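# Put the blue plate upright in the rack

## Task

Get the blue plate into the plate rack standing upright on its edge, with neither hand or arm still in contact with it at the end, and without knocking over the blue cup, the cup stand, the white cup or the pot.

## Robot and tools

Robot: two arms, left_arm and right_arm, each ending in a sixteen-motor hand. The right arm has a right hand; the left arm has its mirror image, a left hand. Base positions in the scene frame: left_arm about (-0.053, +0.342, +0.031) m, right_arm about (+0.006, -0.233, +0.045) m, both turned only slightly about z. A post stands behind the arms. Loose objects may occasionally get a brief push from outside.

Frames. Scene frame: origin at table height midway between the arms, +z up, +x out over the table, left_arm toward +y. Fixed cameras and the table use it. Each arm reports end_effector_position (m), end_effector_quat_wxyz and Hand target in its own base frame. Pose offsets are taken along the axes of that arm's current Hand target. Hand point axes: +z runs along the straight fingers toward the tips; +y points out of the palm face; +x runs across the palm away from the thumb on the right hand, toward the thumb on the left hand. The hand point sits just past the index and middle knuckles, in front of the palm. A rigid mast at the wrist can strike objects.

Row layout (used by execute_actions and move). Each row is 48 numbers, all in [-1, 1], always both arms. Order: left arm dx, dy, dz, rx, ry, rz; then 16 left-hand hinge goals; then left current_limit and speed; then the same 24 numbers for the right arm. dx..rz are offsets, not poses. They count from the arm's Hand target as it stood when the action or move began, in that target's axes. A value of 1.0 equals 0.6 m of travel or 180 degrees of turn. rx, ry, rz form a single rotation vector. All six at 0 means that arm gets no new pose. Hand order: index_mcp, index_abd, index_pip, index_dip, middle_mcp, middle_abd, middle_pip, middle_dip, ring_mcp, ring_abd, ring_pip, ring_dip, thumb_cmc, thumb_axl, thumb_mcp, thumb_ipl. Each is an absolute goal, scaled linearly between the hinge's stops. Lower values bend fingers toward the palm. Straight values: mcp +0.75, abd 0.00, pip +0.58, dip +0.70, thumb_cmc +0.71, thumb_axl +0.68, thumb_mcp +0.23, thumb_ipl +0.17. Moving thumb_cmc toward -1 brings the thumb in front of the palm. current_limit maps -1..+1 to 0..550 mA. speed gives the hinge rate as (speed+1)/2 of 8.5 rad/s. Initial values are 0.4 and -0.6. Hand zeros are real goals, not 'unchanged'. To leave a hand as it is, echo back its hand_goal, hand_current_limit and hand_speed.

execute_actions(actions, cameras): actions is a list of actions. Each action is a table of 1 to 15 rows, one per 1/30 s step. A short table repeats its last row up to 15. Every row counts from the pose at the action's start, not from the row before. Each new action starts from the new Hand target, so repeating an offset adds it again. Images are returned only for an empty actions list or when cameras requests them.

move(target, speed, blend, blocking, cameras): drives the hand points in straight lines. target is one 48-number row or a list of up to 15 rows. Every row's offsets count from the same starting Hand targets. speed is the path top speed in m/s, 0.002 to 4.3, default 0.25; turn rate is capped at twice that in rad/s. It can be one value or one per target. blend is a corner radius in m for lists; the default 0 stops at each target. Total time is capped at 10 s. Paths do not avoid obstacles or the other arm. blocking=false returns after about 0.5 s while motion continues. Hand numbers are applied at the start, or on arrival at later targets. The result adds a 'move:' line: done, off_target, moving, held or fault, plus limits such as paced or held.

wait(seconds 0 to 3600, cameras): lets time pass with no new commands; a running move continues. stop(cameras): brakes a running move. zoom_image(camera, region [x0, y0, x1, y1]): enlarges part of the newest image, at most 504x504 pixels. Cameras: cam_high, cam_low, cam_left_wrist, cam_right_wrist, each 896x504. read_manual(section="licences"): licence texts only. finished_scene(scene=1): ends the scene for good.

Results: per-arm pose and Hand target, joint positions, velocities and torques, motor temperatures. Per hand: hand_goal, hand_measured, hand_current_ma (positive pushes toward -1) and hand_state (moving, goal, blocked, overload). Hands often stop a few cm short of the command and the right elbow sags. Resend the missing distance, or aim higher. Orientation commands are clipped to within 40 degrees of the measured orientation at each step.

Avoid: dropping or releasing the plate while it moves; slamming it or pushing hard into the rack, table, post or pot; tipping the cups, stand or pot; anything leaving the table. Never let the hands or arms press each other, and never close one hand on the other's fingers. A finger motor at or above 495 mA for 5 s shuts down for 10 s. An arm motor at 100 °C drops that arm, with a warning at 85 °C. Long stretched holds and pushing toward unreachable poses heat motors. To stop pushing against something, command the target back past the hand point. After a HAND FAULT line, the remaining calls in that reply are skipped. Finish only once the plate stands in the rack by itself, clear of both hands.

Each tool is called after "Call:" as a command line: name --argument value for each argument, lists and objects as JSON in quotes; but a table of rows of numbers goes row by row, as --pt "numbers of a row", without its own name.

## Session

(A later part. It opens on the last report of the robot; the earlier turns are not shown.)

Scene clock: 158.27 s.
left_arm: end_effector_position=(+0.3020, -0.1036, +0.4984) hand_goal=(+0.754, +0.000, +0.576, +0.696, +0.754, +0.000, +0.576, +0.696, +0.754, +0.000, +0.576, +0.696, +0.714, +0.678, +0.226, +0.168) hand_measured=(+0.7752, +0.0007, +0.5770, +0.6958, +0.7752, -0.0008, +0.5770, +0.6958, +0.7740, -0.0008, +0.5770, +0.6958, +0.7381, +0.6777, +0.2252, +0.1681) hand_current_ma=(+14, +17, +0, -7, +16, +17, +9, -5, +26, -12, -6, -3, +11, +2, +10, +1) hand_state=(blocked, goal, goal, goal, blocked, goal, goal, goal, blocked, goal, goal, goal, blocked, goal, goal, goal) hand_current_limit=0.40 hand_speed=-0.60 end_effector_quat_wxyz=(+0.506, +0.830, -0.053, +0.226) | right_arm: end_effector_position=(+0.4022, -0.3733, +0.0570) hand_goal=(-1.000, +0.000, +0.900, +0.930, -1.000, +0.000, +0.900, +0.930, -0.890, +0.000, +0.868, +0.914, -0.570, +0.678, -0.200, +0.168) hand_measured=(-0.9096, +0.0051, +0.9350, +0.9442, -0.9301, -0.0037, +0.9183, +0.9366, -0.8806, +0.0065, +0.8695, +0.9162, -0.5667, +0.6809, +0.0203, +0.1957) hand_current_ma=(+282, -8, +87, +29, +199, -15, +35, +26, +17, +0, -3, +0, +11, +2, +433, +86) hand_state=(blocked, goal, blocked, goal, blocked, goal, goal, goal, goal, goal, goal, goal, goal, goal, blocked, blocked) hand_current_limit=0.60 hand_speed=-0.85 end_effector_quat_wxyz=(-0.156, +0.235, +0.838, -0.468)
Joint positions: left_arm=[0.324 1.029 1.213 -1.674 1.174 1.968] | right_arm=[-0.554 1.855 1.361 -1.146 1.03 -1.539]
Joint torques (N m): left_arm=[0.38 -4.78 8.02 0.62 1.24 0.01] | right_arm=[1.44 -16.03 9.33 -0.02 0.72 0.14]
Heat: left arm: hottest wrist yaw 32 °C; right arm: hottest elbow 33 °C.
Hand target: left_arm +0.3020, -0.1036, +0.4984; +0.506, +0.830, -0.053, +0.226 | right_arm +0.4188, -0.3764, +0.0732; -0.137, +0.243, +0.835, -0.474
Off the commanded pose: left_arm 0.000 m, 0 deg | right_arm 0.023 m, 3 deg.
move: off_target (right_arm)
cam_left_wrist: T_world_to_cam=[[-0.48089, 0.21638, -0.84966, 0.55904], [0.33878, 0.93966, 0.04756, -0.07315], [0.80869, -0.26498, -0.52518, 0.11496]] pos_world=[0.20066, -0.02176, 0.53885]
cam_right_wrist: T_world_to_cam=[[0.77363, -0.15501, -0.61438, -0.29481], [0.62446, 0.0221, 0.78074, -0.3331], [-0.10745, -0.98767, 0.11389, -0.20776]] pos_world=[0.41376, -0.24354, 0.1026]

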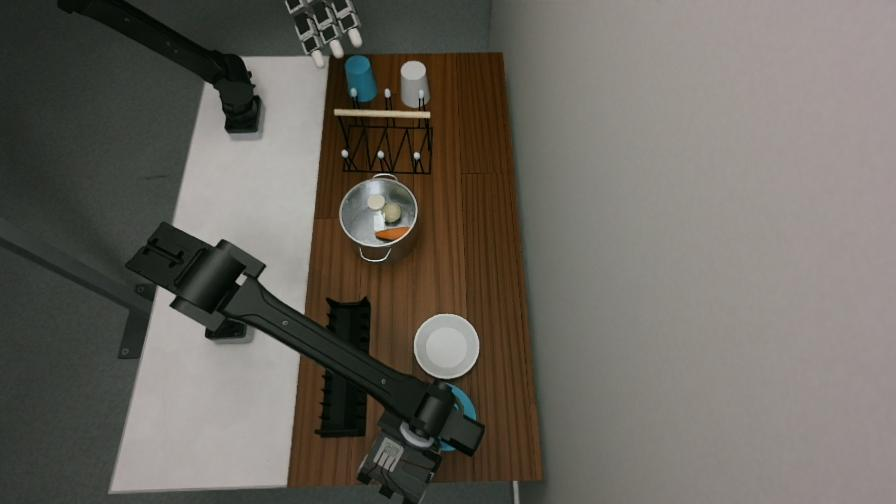

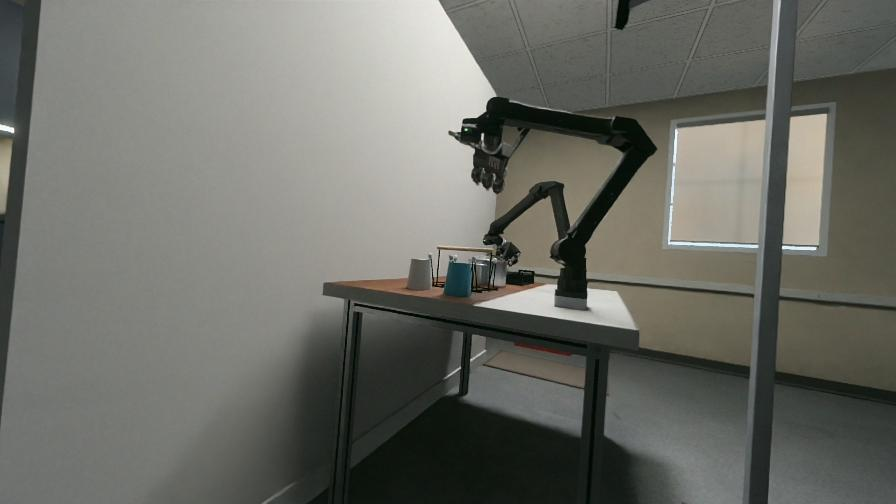

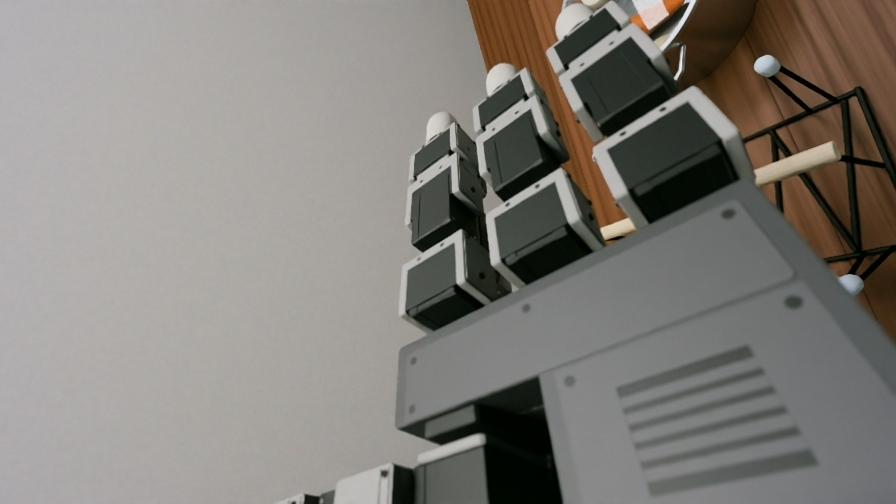

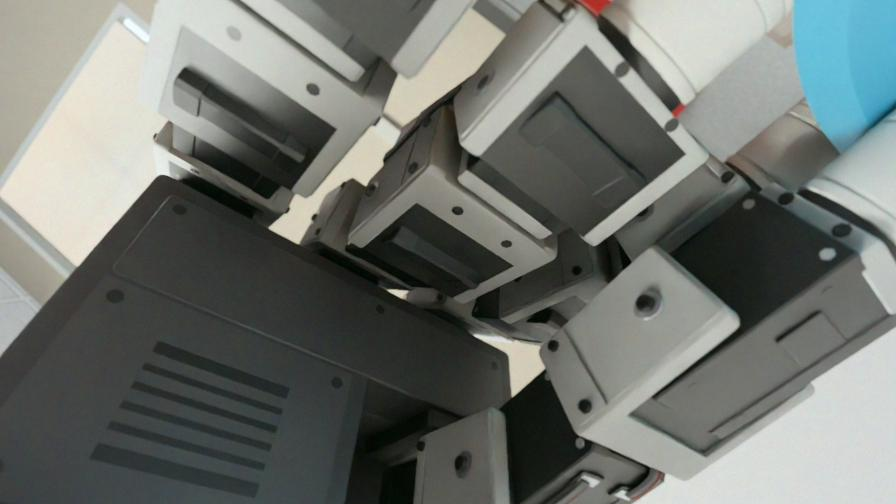

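Call:
move --target '[0,0,0,0,0,0,0.754,0,0.576,0.696,0.754,0,0.576,0.696,0.754,0,0.576,0.696,0.714,0.678,0.226,0.168,0.4,-0.6, -0.0038,-0.2085,-0.0498,0.1444,0,0,-1,0,0.9,0.93,-1,0,0.9,0.93,-0.89,0,0.8686,0.913,-0.571,0.677,-0.25,0.1676,0.75,-0.85]' --speed 0.08 --cameras '["all"]'

Call:
zoom_image --camera "cam_high" --region '[370, 340, 520, 490]'

Scene clock: 164.60 s.
left_arm: end_effector_position=(+0.3020, -0.1036, +0.4984) hand_goal=(+0.754, +0.000, +0.576, +0.696, +0.754, +0.000, +0.576, +0.696, +0.754, +0.000, +0.576, +0.696, +0.714, +0.678, +0.226, +0.168) hand_measured=(+0.7752, +0.0007, +0.5770, +0.6958, +0.7764, +0.0007, +0.5770, +0.6971, +0.7740, -0.0008, +0.5770, +0.6958, +0.7381, +0.6777, +0.2252, +0.1681) hand_current_ma=(+8, +15, +11, -10, +17, +7, +1, -13, +20, +6, -4, -8, +15, +5, +4, +9) hand_state=(blocked, goal, goal, goal, blocked, goal, goal, goal, blocked, goal, goal, goal, blocked, goal, goal, goal) hand_current_limit=0.40 hand_speed=-0.60 end_effector_quat_wxyz=(+0.506, +0.830, -0.053, +0.226) | right_arm: end_effector_position=(+0.3839, -0.4092, +0.1844) hand_goal=(-1.000, +0.000, +0.900, +0.930, -1.000, +0.000, +0.900, +0.930, -0.890, +0.000, +0.868, +0.914, -0.570, +0.678, -0.250, +0.168) hand_measured=(-0.9096, +0.0021, +0.9414, +0.9519, -0.9421, -0.0052, +0.9170, +0.9379, -0.8806, +0.0065, +0.8695, +0.9175, -0.5667, +0.6809, +0.0174, +0.1967) hand_current_ma=(+280, -5, +102, +52, +154, -10, +32, +15, +16, +4, -3, +4, +9, +3, +472, +88) hand_state=(blocked, goal, blocked, blocked, blocked, goal, goal, goal, goal, goal, goal, goal, goal, goal, blocked, blocked) hand_current_limit=0.75 hand_speed=-0.85 end_effector_quat_wxyz=(-0.197, +0.194, +0.715, -0.642)
Joint positions: left_arm=[0.324 1.029 1.213 -1.674 1.174 1.968] | right_arm=[-0.518 1.851 1.527 -1.671 1.464 -1.176]
Joint torques (N m): left_arm=[0.26 -4.84 7.72 0.58 1.2 -0.05] | right_arm=[1.61 -15.33 9.92 -0.84 0.96 0.13]
Heat: left arm: hottest wrist yaw 32 °C; right arm: hottest elbow 34 °C.
Hand target: left_arm +0.3020, -0.1036, +0.4984; +0.506, +0.830, -0.053, +0.226 | right_arm +0.3999, -0.4100, +0.1961; -0.188, +0.206, +0.707, -0.650
Off the commanded pose: left_arm 0.000 m, 0 deg | right_arm 0.020 m, 2 deg.
joint sent to its limit (right arm) — joint 4 (wrist pitch), lower limit. The joint targets still meet the commanded pose.
move: off_target (right_arm)
cam_left_wrist: T_world_to_cam=[[-0.48089, 0.21638, -0.84966, 0.55904], [0.33878, 0.93966, 0.04756, -0.07315], [0.80869, -0.26498, -0.52518, 0.11496]] pos_world=[0.20066, -0.02176, 0.53885]
cam_right_wrist: T_world_to_cam=[[0.63206, -0.38295, -0.67368, -0.23587], [0.77483, 0.29929, 0.55683, -0.32344], [-0.01161, -0.87394, 0.48589, -0.3185]] pos_world=[0.396, -0.27188, 0.17595]

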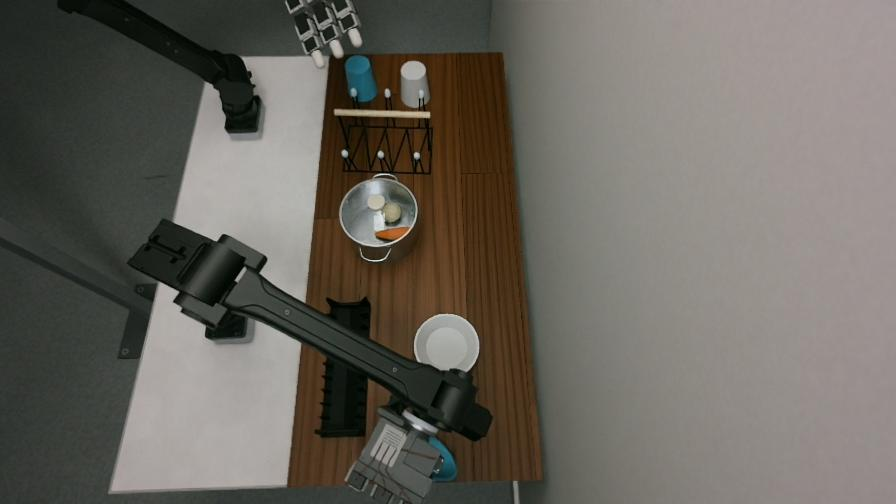

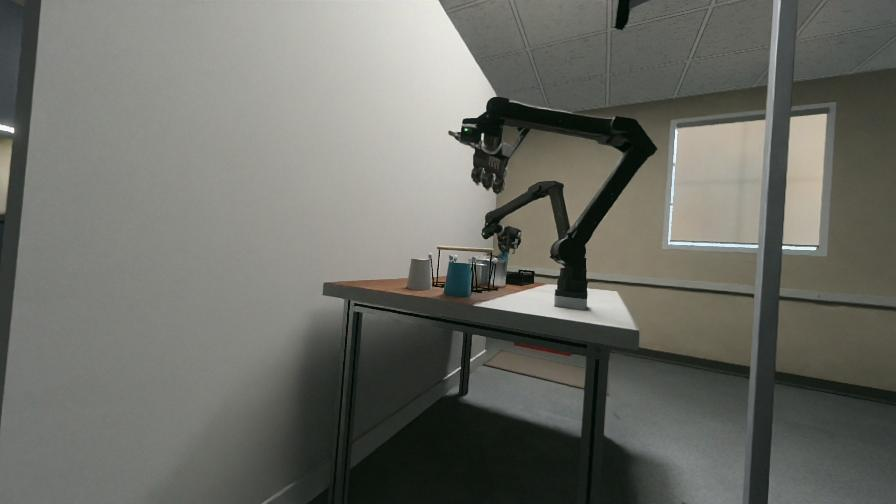

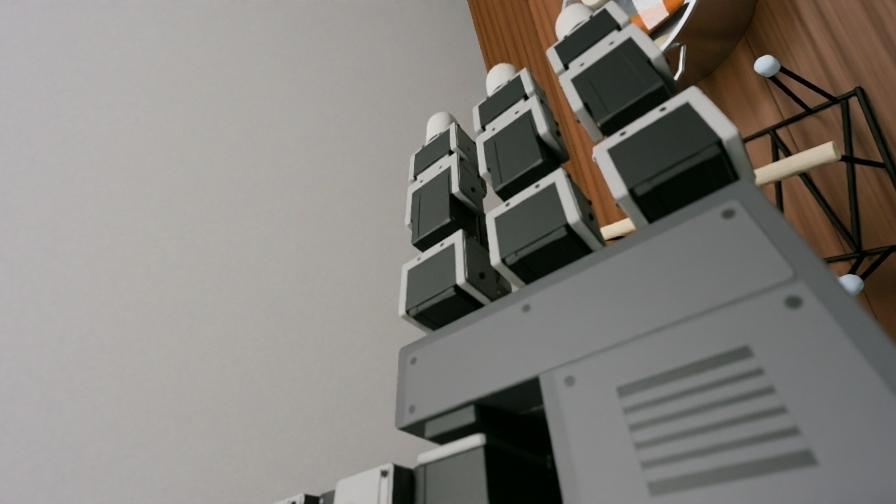

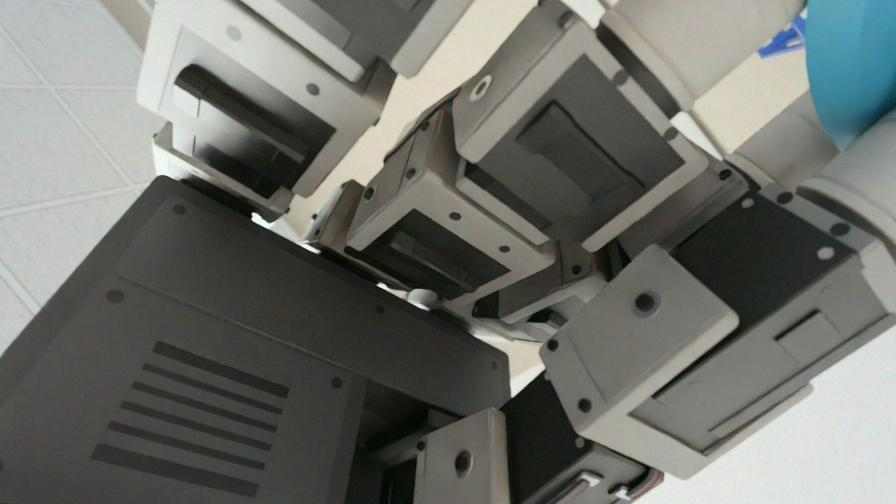

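Scaled by 3.360 from the camera's image (finer frame: 1280x720).

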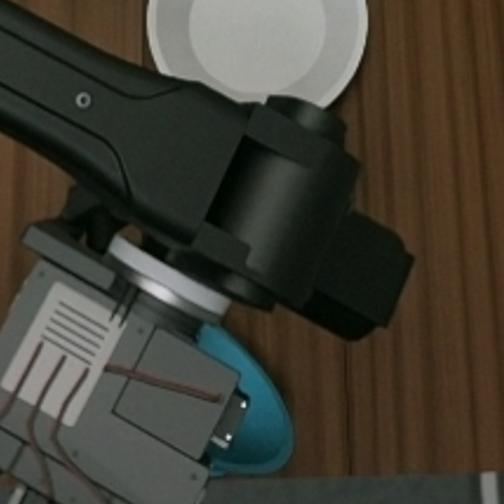

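Call:
zoom_image --camera "cam_high" --region '[300, 285, 390, 445]'

Call:
zoom_image --camera "cam_low" --region '[460, 210, 560, 300]'

Scaled by 3.150 from the camera's image (finer frame: 1280x720).

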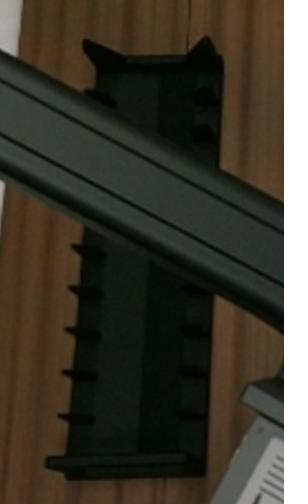

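Scaled by 5.040 from the camera's image (finer frame: 1280x720).

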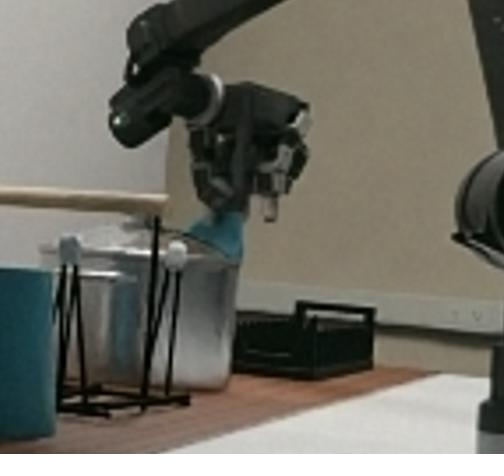

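Call:
move --pt "0 0 0 0 0 0 0.754 0 0.576 0.696 0.754 0 0.576 0.696 0.754 0 0.576 0.696 0.714 0.678 0.226 0.168 0.4 -0.6 0 -0.1495 -0.0127 0 0 0 -1 0 0.9 0.93 -1 0 0.9 0.93 -0.89 0 0.8686 0.913 -0.571 0.677 -0.25 0.1676 0.75 -0.85" --pt "0 0 0 0 0 0 0.754 0 0.576 0.696 0.754 0 0.576 0.696 0.754 0 0.576 0.696 0.714 0.678 0.226 0.168 0.4 -0.6 0.3892 -0.1362 -0.1788 -0.0003 -0.1661 -0.0141 -1 0 0.9 0.93 -1 0 0.9 0.93 -0.89 0 0.8686 0.913 -0.571 0.677 -0.25 0.1676 0.75 -0.85" --speed 0.1 --blend 0.03 --cameras '["all"]'

Call:
zoom_image --camera "cam_high" --region '[270, 280, 420, 450]'

Call:
zoom_image --camera "cam_low" --region '[460, 190, 580, 300]'

Scene clock: 175.00 s.
left_arm: end_effector_position=(+0.3020, -0.1036, +0.4984) hand_goal=(+0.754, +0.000, +0.576, +0.696, +0.754, +0.000, +0.576, +0.696, +0.754, +0.000, +0.576, +0.696, +0.714, +0.678, +0.226, +0.168) hand_measured=(+0.7740, -0.0008, +0.5770, +0.6958, +0.7776, -0.0008, +0.5770, +0.6958, +0.7752, -0.0008, +0.5770, +0.6958, +0.7381, +0.6777, +0.2262, +0.1672) hand_current_ma=(+7, +0, +0, -7, +15, +11, +14, -10, +23, -1, -10, -9, +7, -6, +4, +12) hand_state=(blocked, goal, goal, goal, blocked, goal, goal, goal, blocked, goal, goal, goal, blocked, goal, goal, goal) hand_current_limit=0.40 hand_speed=-0.60 end_effector_quat_wxyz=(+0.506, +0.830, -0.053, +0.226) | right_arm: end_effector_position=(+0.2548, -0.2021, +0.2818) hand_goal=(-1.000, +0.000, +0.900, +0.930, -1.000, +0.000, +0.900, +0.930, -0.890, +0.000, +0.868, +0.914, -0.570, +0.678, -0.250, +0.168) hand_measured=(-0.9096, +0.0007, +0.9401, +0.9519, -0.9445, -0.0037, +0.9170, +0.9379, -0.8806, +0.0065, +0.8708, +0.9162, -0.5667, +0.6809, +0.0174, +0.1967) hand_current_ma=(+284, -7, +97, +49, +151, -11, +30, +16, +16, -1, -5, +7, +15, +1, +474, +87) hand_state=(blocked, goal, blocked, blocked, blocked, goal, goal, goal, goal, goal, goal, goal, goal, goal, blocked, blocked) hand_current_limit=0.75 hand_speed=-0.85 end_effector_quat_wxyz=(-0.037, +0.028, +0.737, -0.674)
Joint positions: left_arm=[0.324 1.029 1.213 -1.674 1.174 1.968] | right_arm=[-0.14 0.887 0.837 -1.032 1.47 -2.079]
Joint torques (N m): left_arm=[1.2 -5.42 7.64 0.43 1.22 0.03] | right_arm=[1.32 -4.6 8.61 2.03 0.81 -0.08]
Heat: left arm: hottest wrist yaw 32 °C; right arm: hottest elbow 35 °C.
Hand target: left_arm +0.3020, -0.1036, +0.4984; +0.506, +0.830, -0.053, +0.226 | right_arm +0.2564, -0.2001, +0.2860; -0.014, +0.016, +0.736, -0.677
Off the commanded pose: left_arm 0.000 m, 0 deg | right_arm 0.005 m, 3 deg.
joint sent to its limit (right arm) — joint 6 (wrist roll), lower limit. The joint targets still meet the commanded pose.
move: off_target (right_arm)
cam_left_wrist: T_world_to_cam=[[-0.48089, 0.21638, -0.84966, 0.55904], [0.33878, 0.93966, 0.04756, -0.07315], [0.80869, -0.26498, -0.52518, 0.11496]] pos_world=[0.20066, -0.02176, 0.53885]
cam_right_wrist: T_world_to_cam=[[0.74597, -0.06298, -0.66299, 0.02326], [0.54876, 0.62219, 0.55834, -0.21715], [0.37734, -0.78033, 0.49869, -0.27006]] pos_world=[0.20372, -0.07416, 0.27134]

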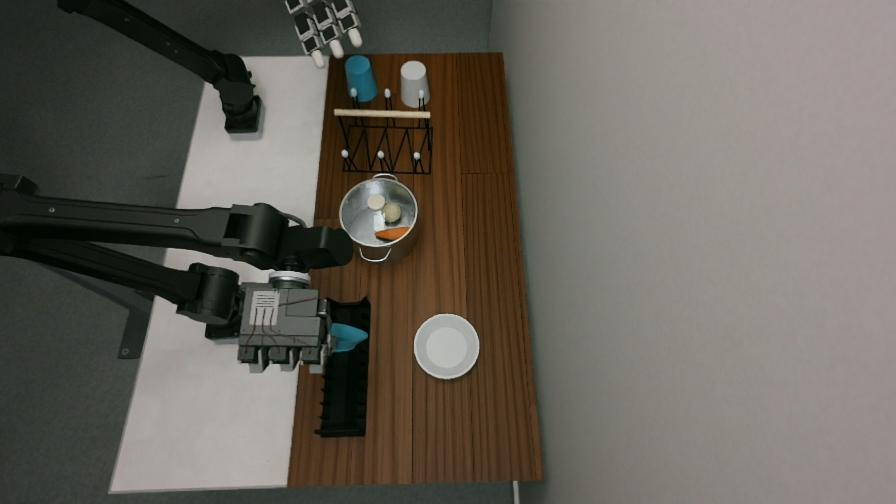

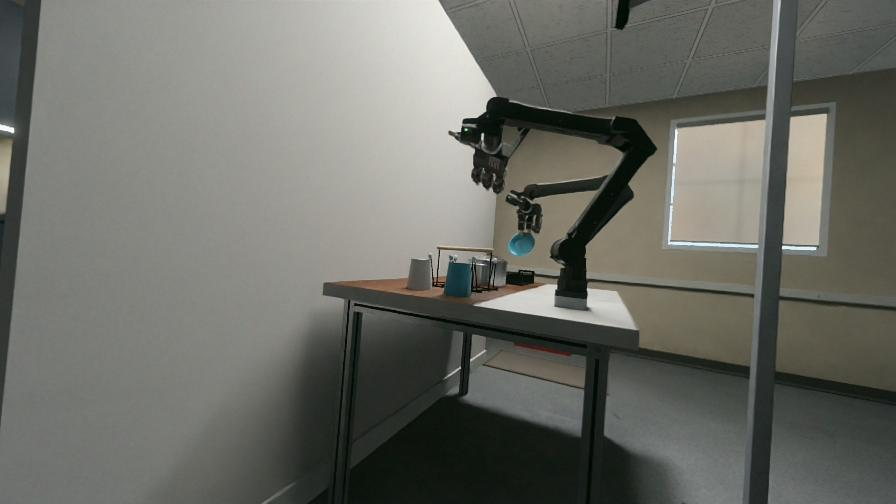

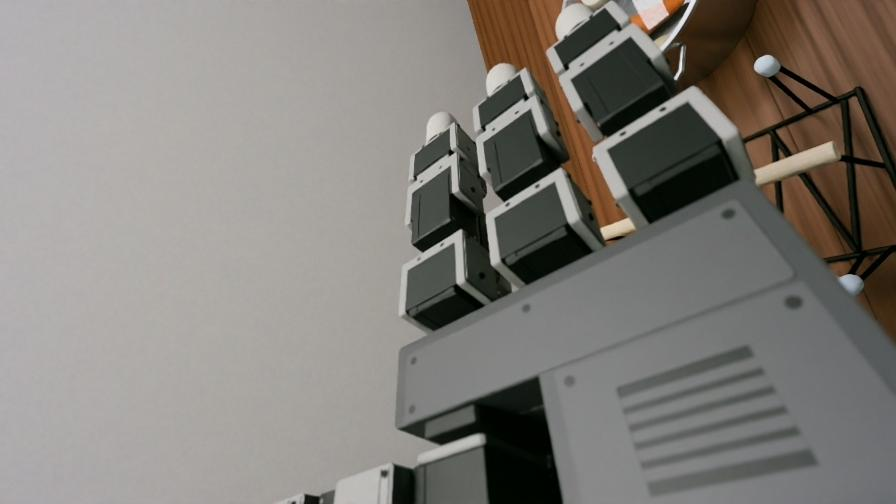

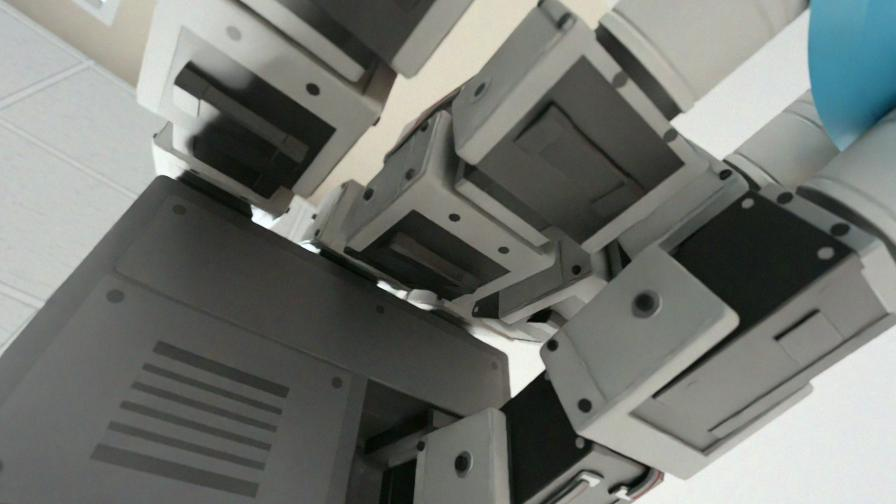

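Scaled by 2.965 from the camera's image (finer frame: 1280x720).

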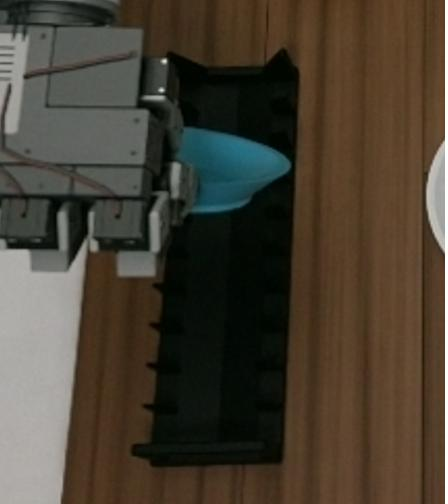

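Scaled by 4.200 from the camera's image (finer frame: 1280x720).

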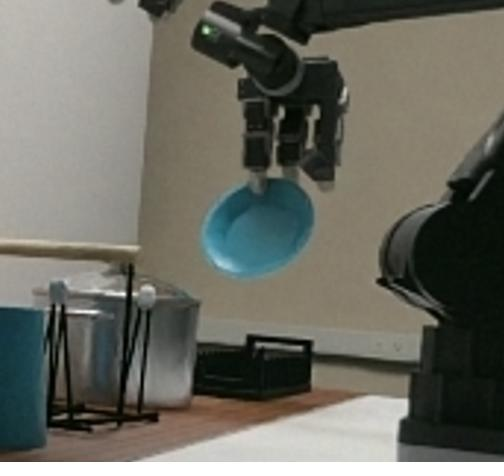

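Call:
move --target '[0,0,0,0,0,0,0.754,0,0.576,0.696,0.754,0,0.576,0.696,0.754,0,0.576,0.696,0.714,0.678,0.226,0.168,0.4,-0.6, 0,0.1357,-0.0203,0,0,0,-1,0,0.9,0.93,-1,0,0.9,0.93,-0.89,0,0.8686,0.913,-0.571,0.677,-0.25,0.1676,0.75,-0.85]' --speed 0.08 --cameras '["cam_high","cam_low"]'

Call:
zoom_image --camera "cam_high" --region '[300, 290, 400, 390]'

Call:
zoom_image --camera "cam_low" --region '[480, 210, 580, 300]'

Scene clock: 189.93 s.
left_arm: end_effector_position=(+0.3020, -0.1036, +0.4984) hand_goal=(+0.754, +0.000, +0.576, +0.696, +0.754, +0.000, +0.576, +0.696, +0.754, +0.000, +0.576, +0.696, +0.714, +0.678, +0.226, +0.168) hand_measured=(+0.7740, +0.0007, +0.5757, +0.6958, +0.7764, +0.0007, +0.5770, +0.6958, +0.7752, +0.0007, +0.5770, +0.6958, +0.7381, +0.6777, +0.2262, +0.1672) hand_current_ma=(+18, +16, +6, -5, +14, +5, +5, -8, +30, +3, +0, +0, +16, -5, +9, -2) hand_state=(blocked, goal, goal, goal, blocked, goal, goal, goal, blocked, goal, goal, goal, blocked, goal, goal, goal) hand_current_limit=0.40 hand_speed=-0.60 end_effector_quat_wxyz=(+0.506, +0.830, -0.053, +0.226) | right_arm: end_effector_position=(+0.2500, -0.1843, +0.2013) hand_goal=(-1.000, +0.000, +0.900, +0.930, -1.000, +0.000, +0.900, +0.930, -0.890, +0.000, +0.868, +0.914, -0.570, +0.678, -0.250, +0.168) hand_measured=(-0.9096, +0.0007, +0.9414, +0.9519, -0.9457, -0.0037, +0.9196, +0.9379, -0.8806, +0.0065, +0.8695, +0.9188, -0.5667, +0.6809, +0.0174, +0.1976) hand_current_ma=(+268, -5, +104, +49, +144, -10, +29, +21, +11, -1, -5, +8, +12, -1, +475, +86) hand_state=(blocked, goal, blocked, blocked, blocked, goal, goal, goal, goal, goal, goal, goal, goal, goal, blocked, blocked) hand_current_limit=0.75 hand_speed=-0.85 end_effector_quat_wxyz=(-0.020, +0.015, +0.737, -0.675)
Joint positions: left_arm=[0.324 1.029 1.213 -1.674 1.174 1.968] | right_arm=[-0.074 0.933 0.662 -1.048 1.48 -1.833]
Joint torques (N m): left_arm=[0.56 -5.54 7.72 0.59 1.18 -0.01] | right_arm=[1.67 -2.84 9.2 0.46 1.05 0.17]
Heat: left arm: hottest wrist yaw 32 °C; right arm: hottest elbow 35 °C.
Hand target: left_arm +0.3020, -0.1036, +0.4984; +0.506, +0.830, -0.053, +0.226 | right_arm +0.2574, -0.1812, +0.2059; -0.014, +0.016, +0.736, -0.677
Off the commanded pose: left_arm 0.000 m, 0 deg | right_arm 0.009 m, 1 deg.
move: done

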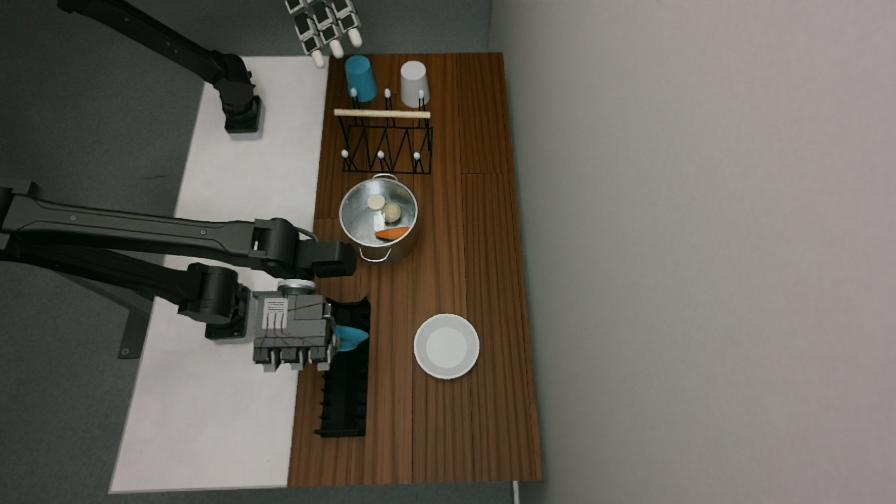

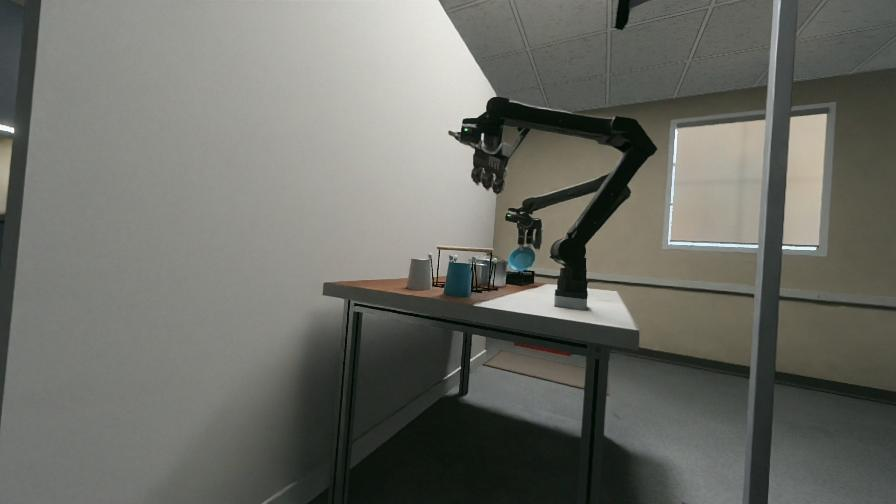

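Scaled by 5.040 from the camera's image (finer frame: 1280x720).

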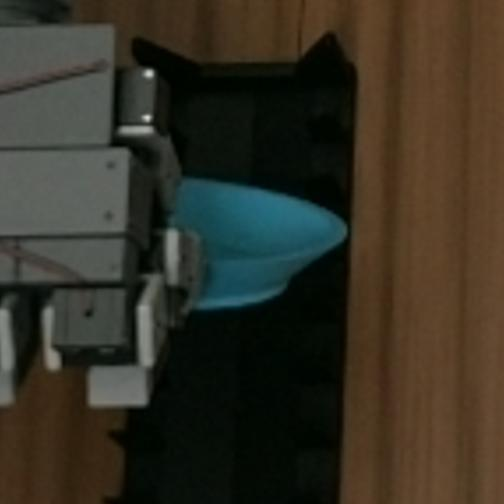

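Scaled by 5.040 from the camera's image (finer frame: 1280x720).

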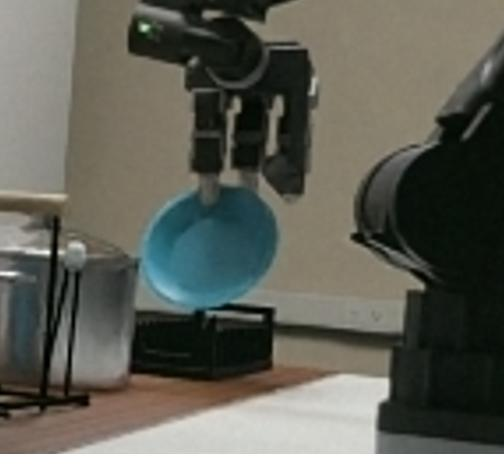

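Call:
zoom_image --camera "cam_high" --region '[325, 315, 380, 360]'

Call:
zoom_image --camera "cam_low" --region '[500, 235, 545, 290]'

Scaled by 9.164 from the camera's image (finer frame: 1280x720).

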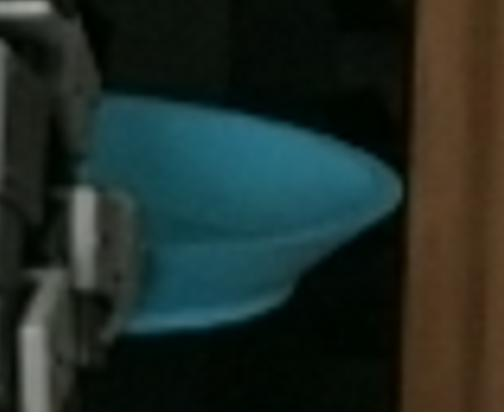

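Scaled by 9.164 from the camera's image (finer frame: 1280x720).

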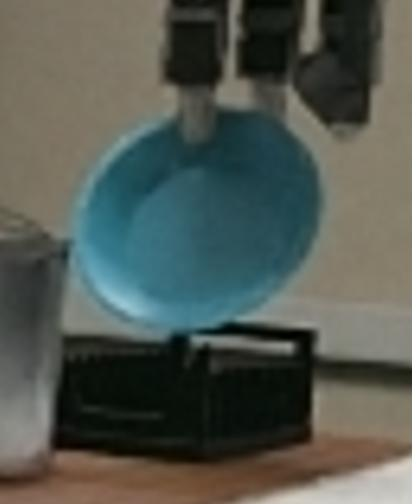

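Call:
move --target '[0,0,0,0,0,0,0.754,0,0.576,0.696,0.754,0,0.576,0.696,0.754,0,0.576,0.696,0.714,0.678,0.226,0.168,0.4,-0.6, 0,0.0568,0.0015,0,0,0,-1,0,0.9,0.93,-1,0,0.9,0.93,-0.89,0,0.8686,0.913,-0.571,0.677,-0.25,0.1676,0.75,-0.85]' --speed 0.05 --cameras '["cam_high","cam_low"]'

Call:
zoom_image --camera "cam_high" --region '[315, 295, 385, 365]'

Call:
zoom_image --camera "cam_low" --region '[495, 235, 545, 290]'

Scene clock: 196.93 s.
left_arm: end_effector_position=(+0.3020, -0.1036, +0.4984) hand_goal=(+0.754, +0.000, +0.576, +0.696, +0.754, +0.000, +0.576, +0.696, +0.754, +0.000, +0.576, +0.696, +0.714, +0.678, +0.226, +0.168) hand_measured=(+0.7752, +0.0007, +0.5770, +0.6958, +0.7764, -0.0008, +0.5770, +0.6958, +0.7752, -0.0008, +0.5770, +0.6958, +0.7381, +0.6767, +0.2262, +0.1681) hand_current_ma=(+8, +2, +15, -11, +16, +17, -10, -17, +24, -1, +8, -8, +19, +8, +12, +8) hand_state=(blocked, goal, goal, goal, blocked, goal, goal, goal, blocked, goal, goal, goal, blocked, goal, goal, goal) hand_current_limit=0.40 hand_speed=-0.60 end_effector_quat_wxyz=(+0.506, +0.830, -0.053, +0.226) | right_arm: end_effector_position=(+0.2530, -0.1825, +0.1721) hand_goal=(-1.000, +0.000, +0.900, +0.930, -1.000, +0.000, +0.900, +0.930, -0.890, +0.000, +0.868, +0.914, -0.570, +0.678, -0.250, +0.168) hand_measured=(-0.9096, +0.0021, +0.9414, +0.9519, -0.9445, -0.0037, +0.9183, +0.9379, -0.8806, +0.0065, +0.8708, +0.9175, -0.5667, +0.6809, +0.0164, +0.1976) hand_current_ma=(+283, -4, +104, +42, +145, -7, +31, +19, +13, +4, -6, +0, +9, +0, +472, +90) hand_state=(blocked, goal, blocked, blocked, blocked, goal, goal, goal, goal, goal, goal, goal, goal, goal, blocked, blocked) hand_current_limit=0.75 hand_speed=-0.85 end_effector_quat_wxyz=(-0.017, +0.019, +0.737, -0.675)
Joint positions: left_arm=[0.324 1.029 1.213 -1.674 1.174 1.968] | right_arm=[-0.065 0.997 0.621 -1.046 1.482 -1.72]
Joint torques (N m): left_arm=[1.03 -4.37 7.65 0.66 1.24 -0.03] | right_arm=[1.67 -3.08 8.01 0.36 1.07 0.15]
Heat: left arm: hottest wrist yaw 32 °C; right arm: hottest elbow 36 °C.
Hand target: left_arm +0.3020, -0.1036, +0.4984; +0.506, +0.830, -0.053, +0.226 | right_arm +0.2575, -0.1792, +0.1719; -0.014, +0.016, +0.736, -0.677
Off the commanded pose: left_arm 0.000 m, 0 deg | right_arm 0.006 m, 1 deg.
move: done

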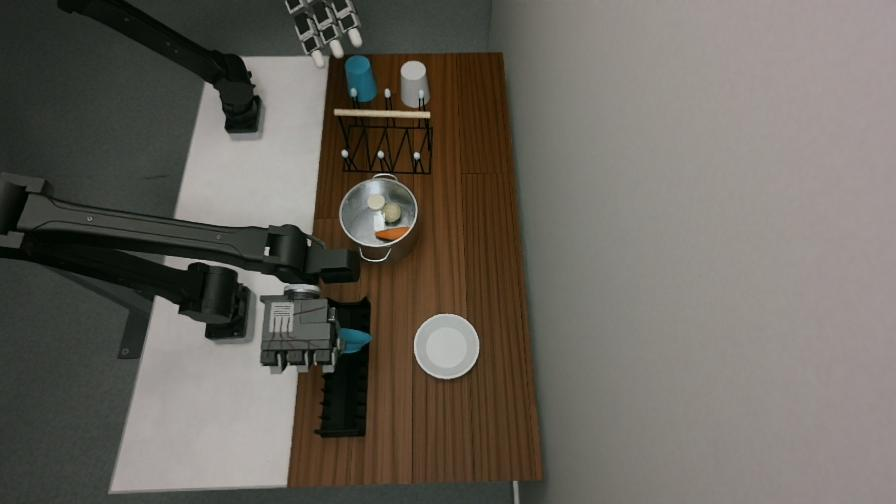

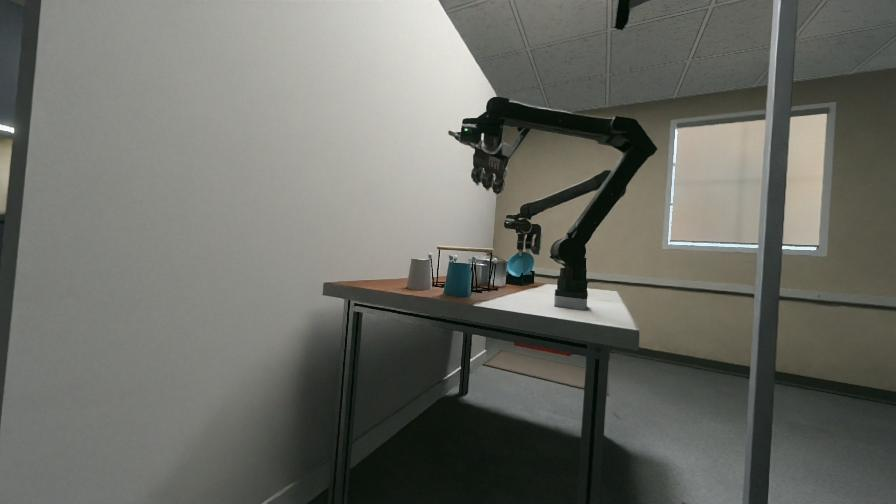

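Scaled by 7.200 from the camera's image (finer frame: 1280x720).

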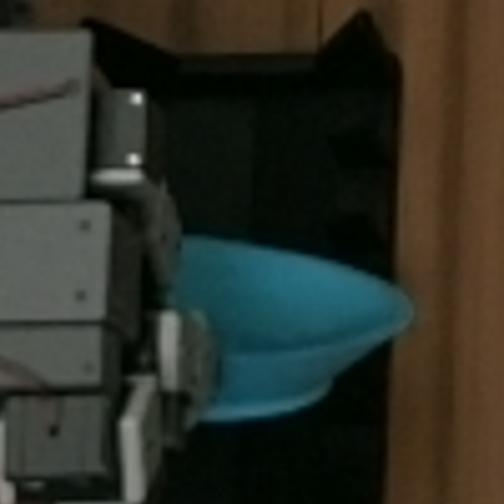

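Scaled by 9.164 from the camera's image (finer frame: 1280x720).

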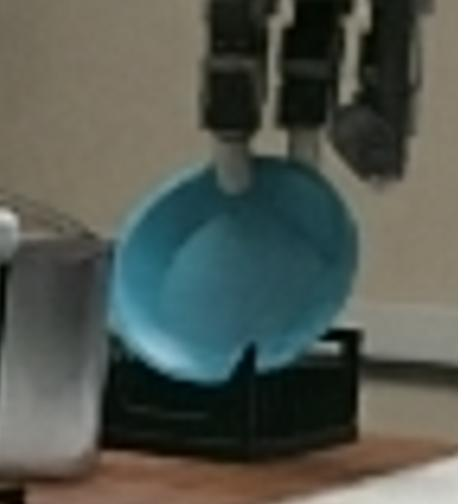

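Call:
move --target '[0,0,0,0,0,0,0.754,0,0.576,0.696,0.754,0,0.576,0.696,0.754,0,0.576,0.696,0.714,0.678,0.226,0.168,0.4,-0.6, -0.0133,0,-0.0006,0,-0.0277,-0.0023,-1,0,0.9,0.93,-1,0,0.9,0.93,-0.89,0,0.8686,0.913,-0.571,0.677,-0.25,0.1676,0.75,-0.85]' --speed 0.05 --cameras '["cam_high","cam_low"]'

Call:
zoom_image --camera "cam_high" --region '[315, 295, 385, 365]'

Scene clock: 202.27 s.
left_arm: end_effector_position=(+0.3020, -0.1036, +0.4984) hand_goal=(+0.754, +0.000, +0.576, +0.696, +0.754, +0.000, +0.576, +0.696, +0.754, +0.000, +0.576, +0.696, +0.714, +0.678, +0.226, +0.168) hand_measured=(+0.7740, +0.0007, +0.5770, +0.6958, +0.7764, +0.0007, +0.5757, +0.6958, +0.7740, -0.0008, +0.5757, +0.6958, +0.7381, +0.6767, +0.2262, +0.1681) hand_current_ma=(+11, +12, +8, -12, +23, +18, +7, -9, +35, -13, -3, +2, +7, +2, +15, +7) hand_state=(blocked, goal, goal, goal, blocked, goal, goal, goal, blocked, goal, goal, goal, blocked, goal, goal, goal) hand_current_limit=0.40 hand_speed=-0.60 end_effector_quat_wxyz=(+0.506, +0.830, -0.053, +0.226) | right_arm: end_effector_position=(+0.2629, -0.1807, +0.1685) hand_goal=(-1.000, +0.000, +0.900, +0.930, -1.000, +0.000, +0.900, +0.930, -0.890, +0.000, +0.868, +0.914, -0.570, +0.678, -0.250, +0.168) hand_measured=(-0.9096, +0.0007, +0.9414, +0.9519, -0.9445, -0.0052, +0.9183, +0.9366, -0.8806, +0.0065, +0.8695, +0.9175, -0.5667, +0.6820, +0.0164, +0.1976) hand_current_ma=(+285, -11, +103, +51, +145, -15, +29, +18, +17, +4, -4, +3, +12, +0, +474, +85) hand_state=(blocked, goal, blocked, blocked, blocked, goal, goal, goal, goal, goal, goal, goal, goal, goal, blocked, blocked) hand_current_limit=0.75 hand_speed=-0.85 end_effector_quat_wxyz=(-0.010, -0.001, +0.738, -0.675)
Joint positions: left_arm=[0.324 1.029 1.213 -1.674 1.174 1.968] | right_arm=[-0.061 0.945 0.561 -0.697 1.469 -2.079]
Joint torques (N m): left_arm=[0.67 -5.01 7.76 0.62 1.25 -0.04] | right_arm=[1.14 -4.54 7.91 2.04 0.81 -0.11]
Heat: left arm: hottest wrist yaw 32 °C; right arm: hottest elbow 35 °C.
Hand target: left_arm +0.3020, -0.1036, +0.4984; +0.506, +0.830, -0.053, +0.226 | right_arm +0.2654, -0.1792, +0.1719; +0.016, -0.016, +0.736, -0.677
Off the commanded pose: left_arm 0.000 m, 0 deg | right_arm 0.005 m, 3 deg.
joint sent to its limit (right arm) — joint 6 (wrist roll), lower limit. The joint targets are off in orientation, not in position.
move: off_target (right_arm)

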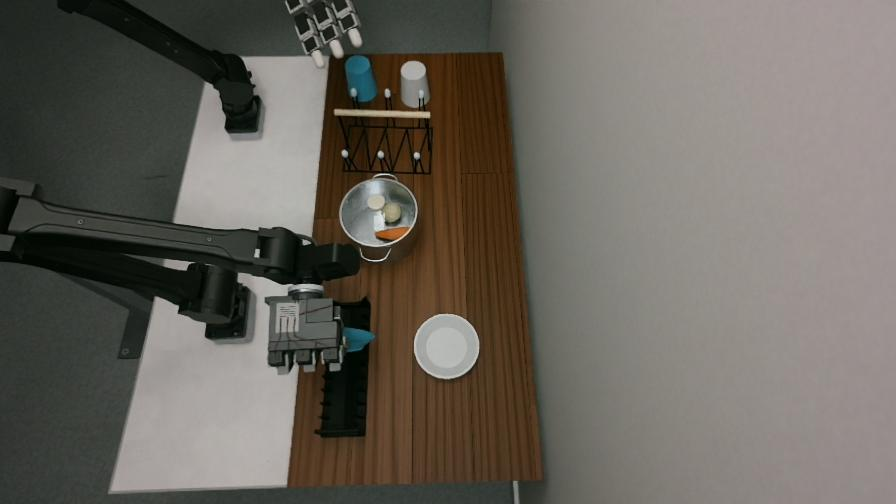

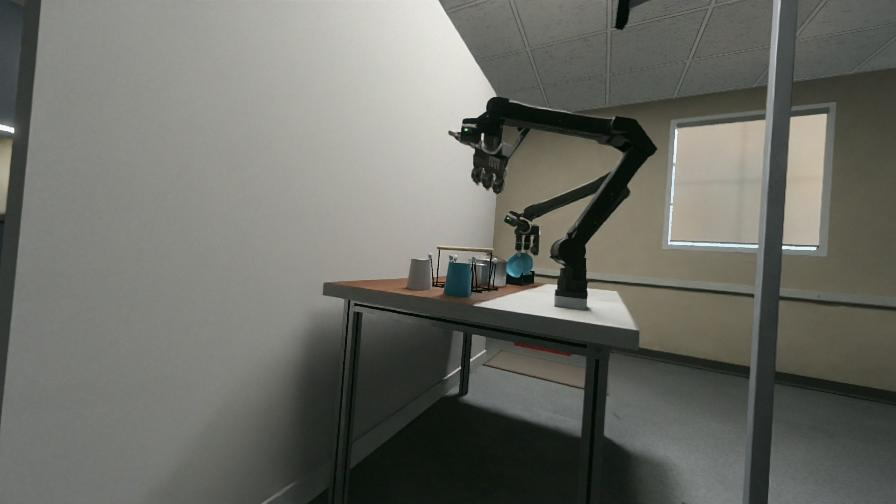

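Scaled by 7.200 from the camera's image (finer frame: 1280x720).

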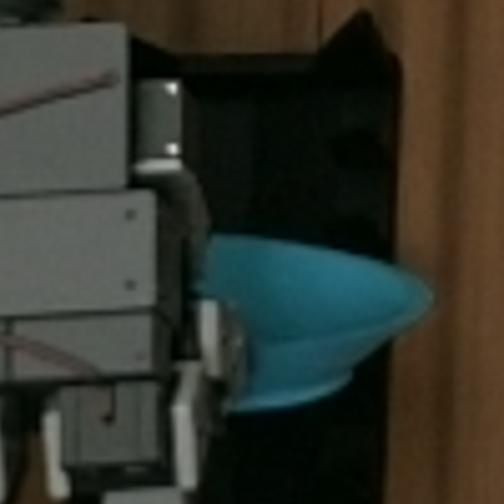

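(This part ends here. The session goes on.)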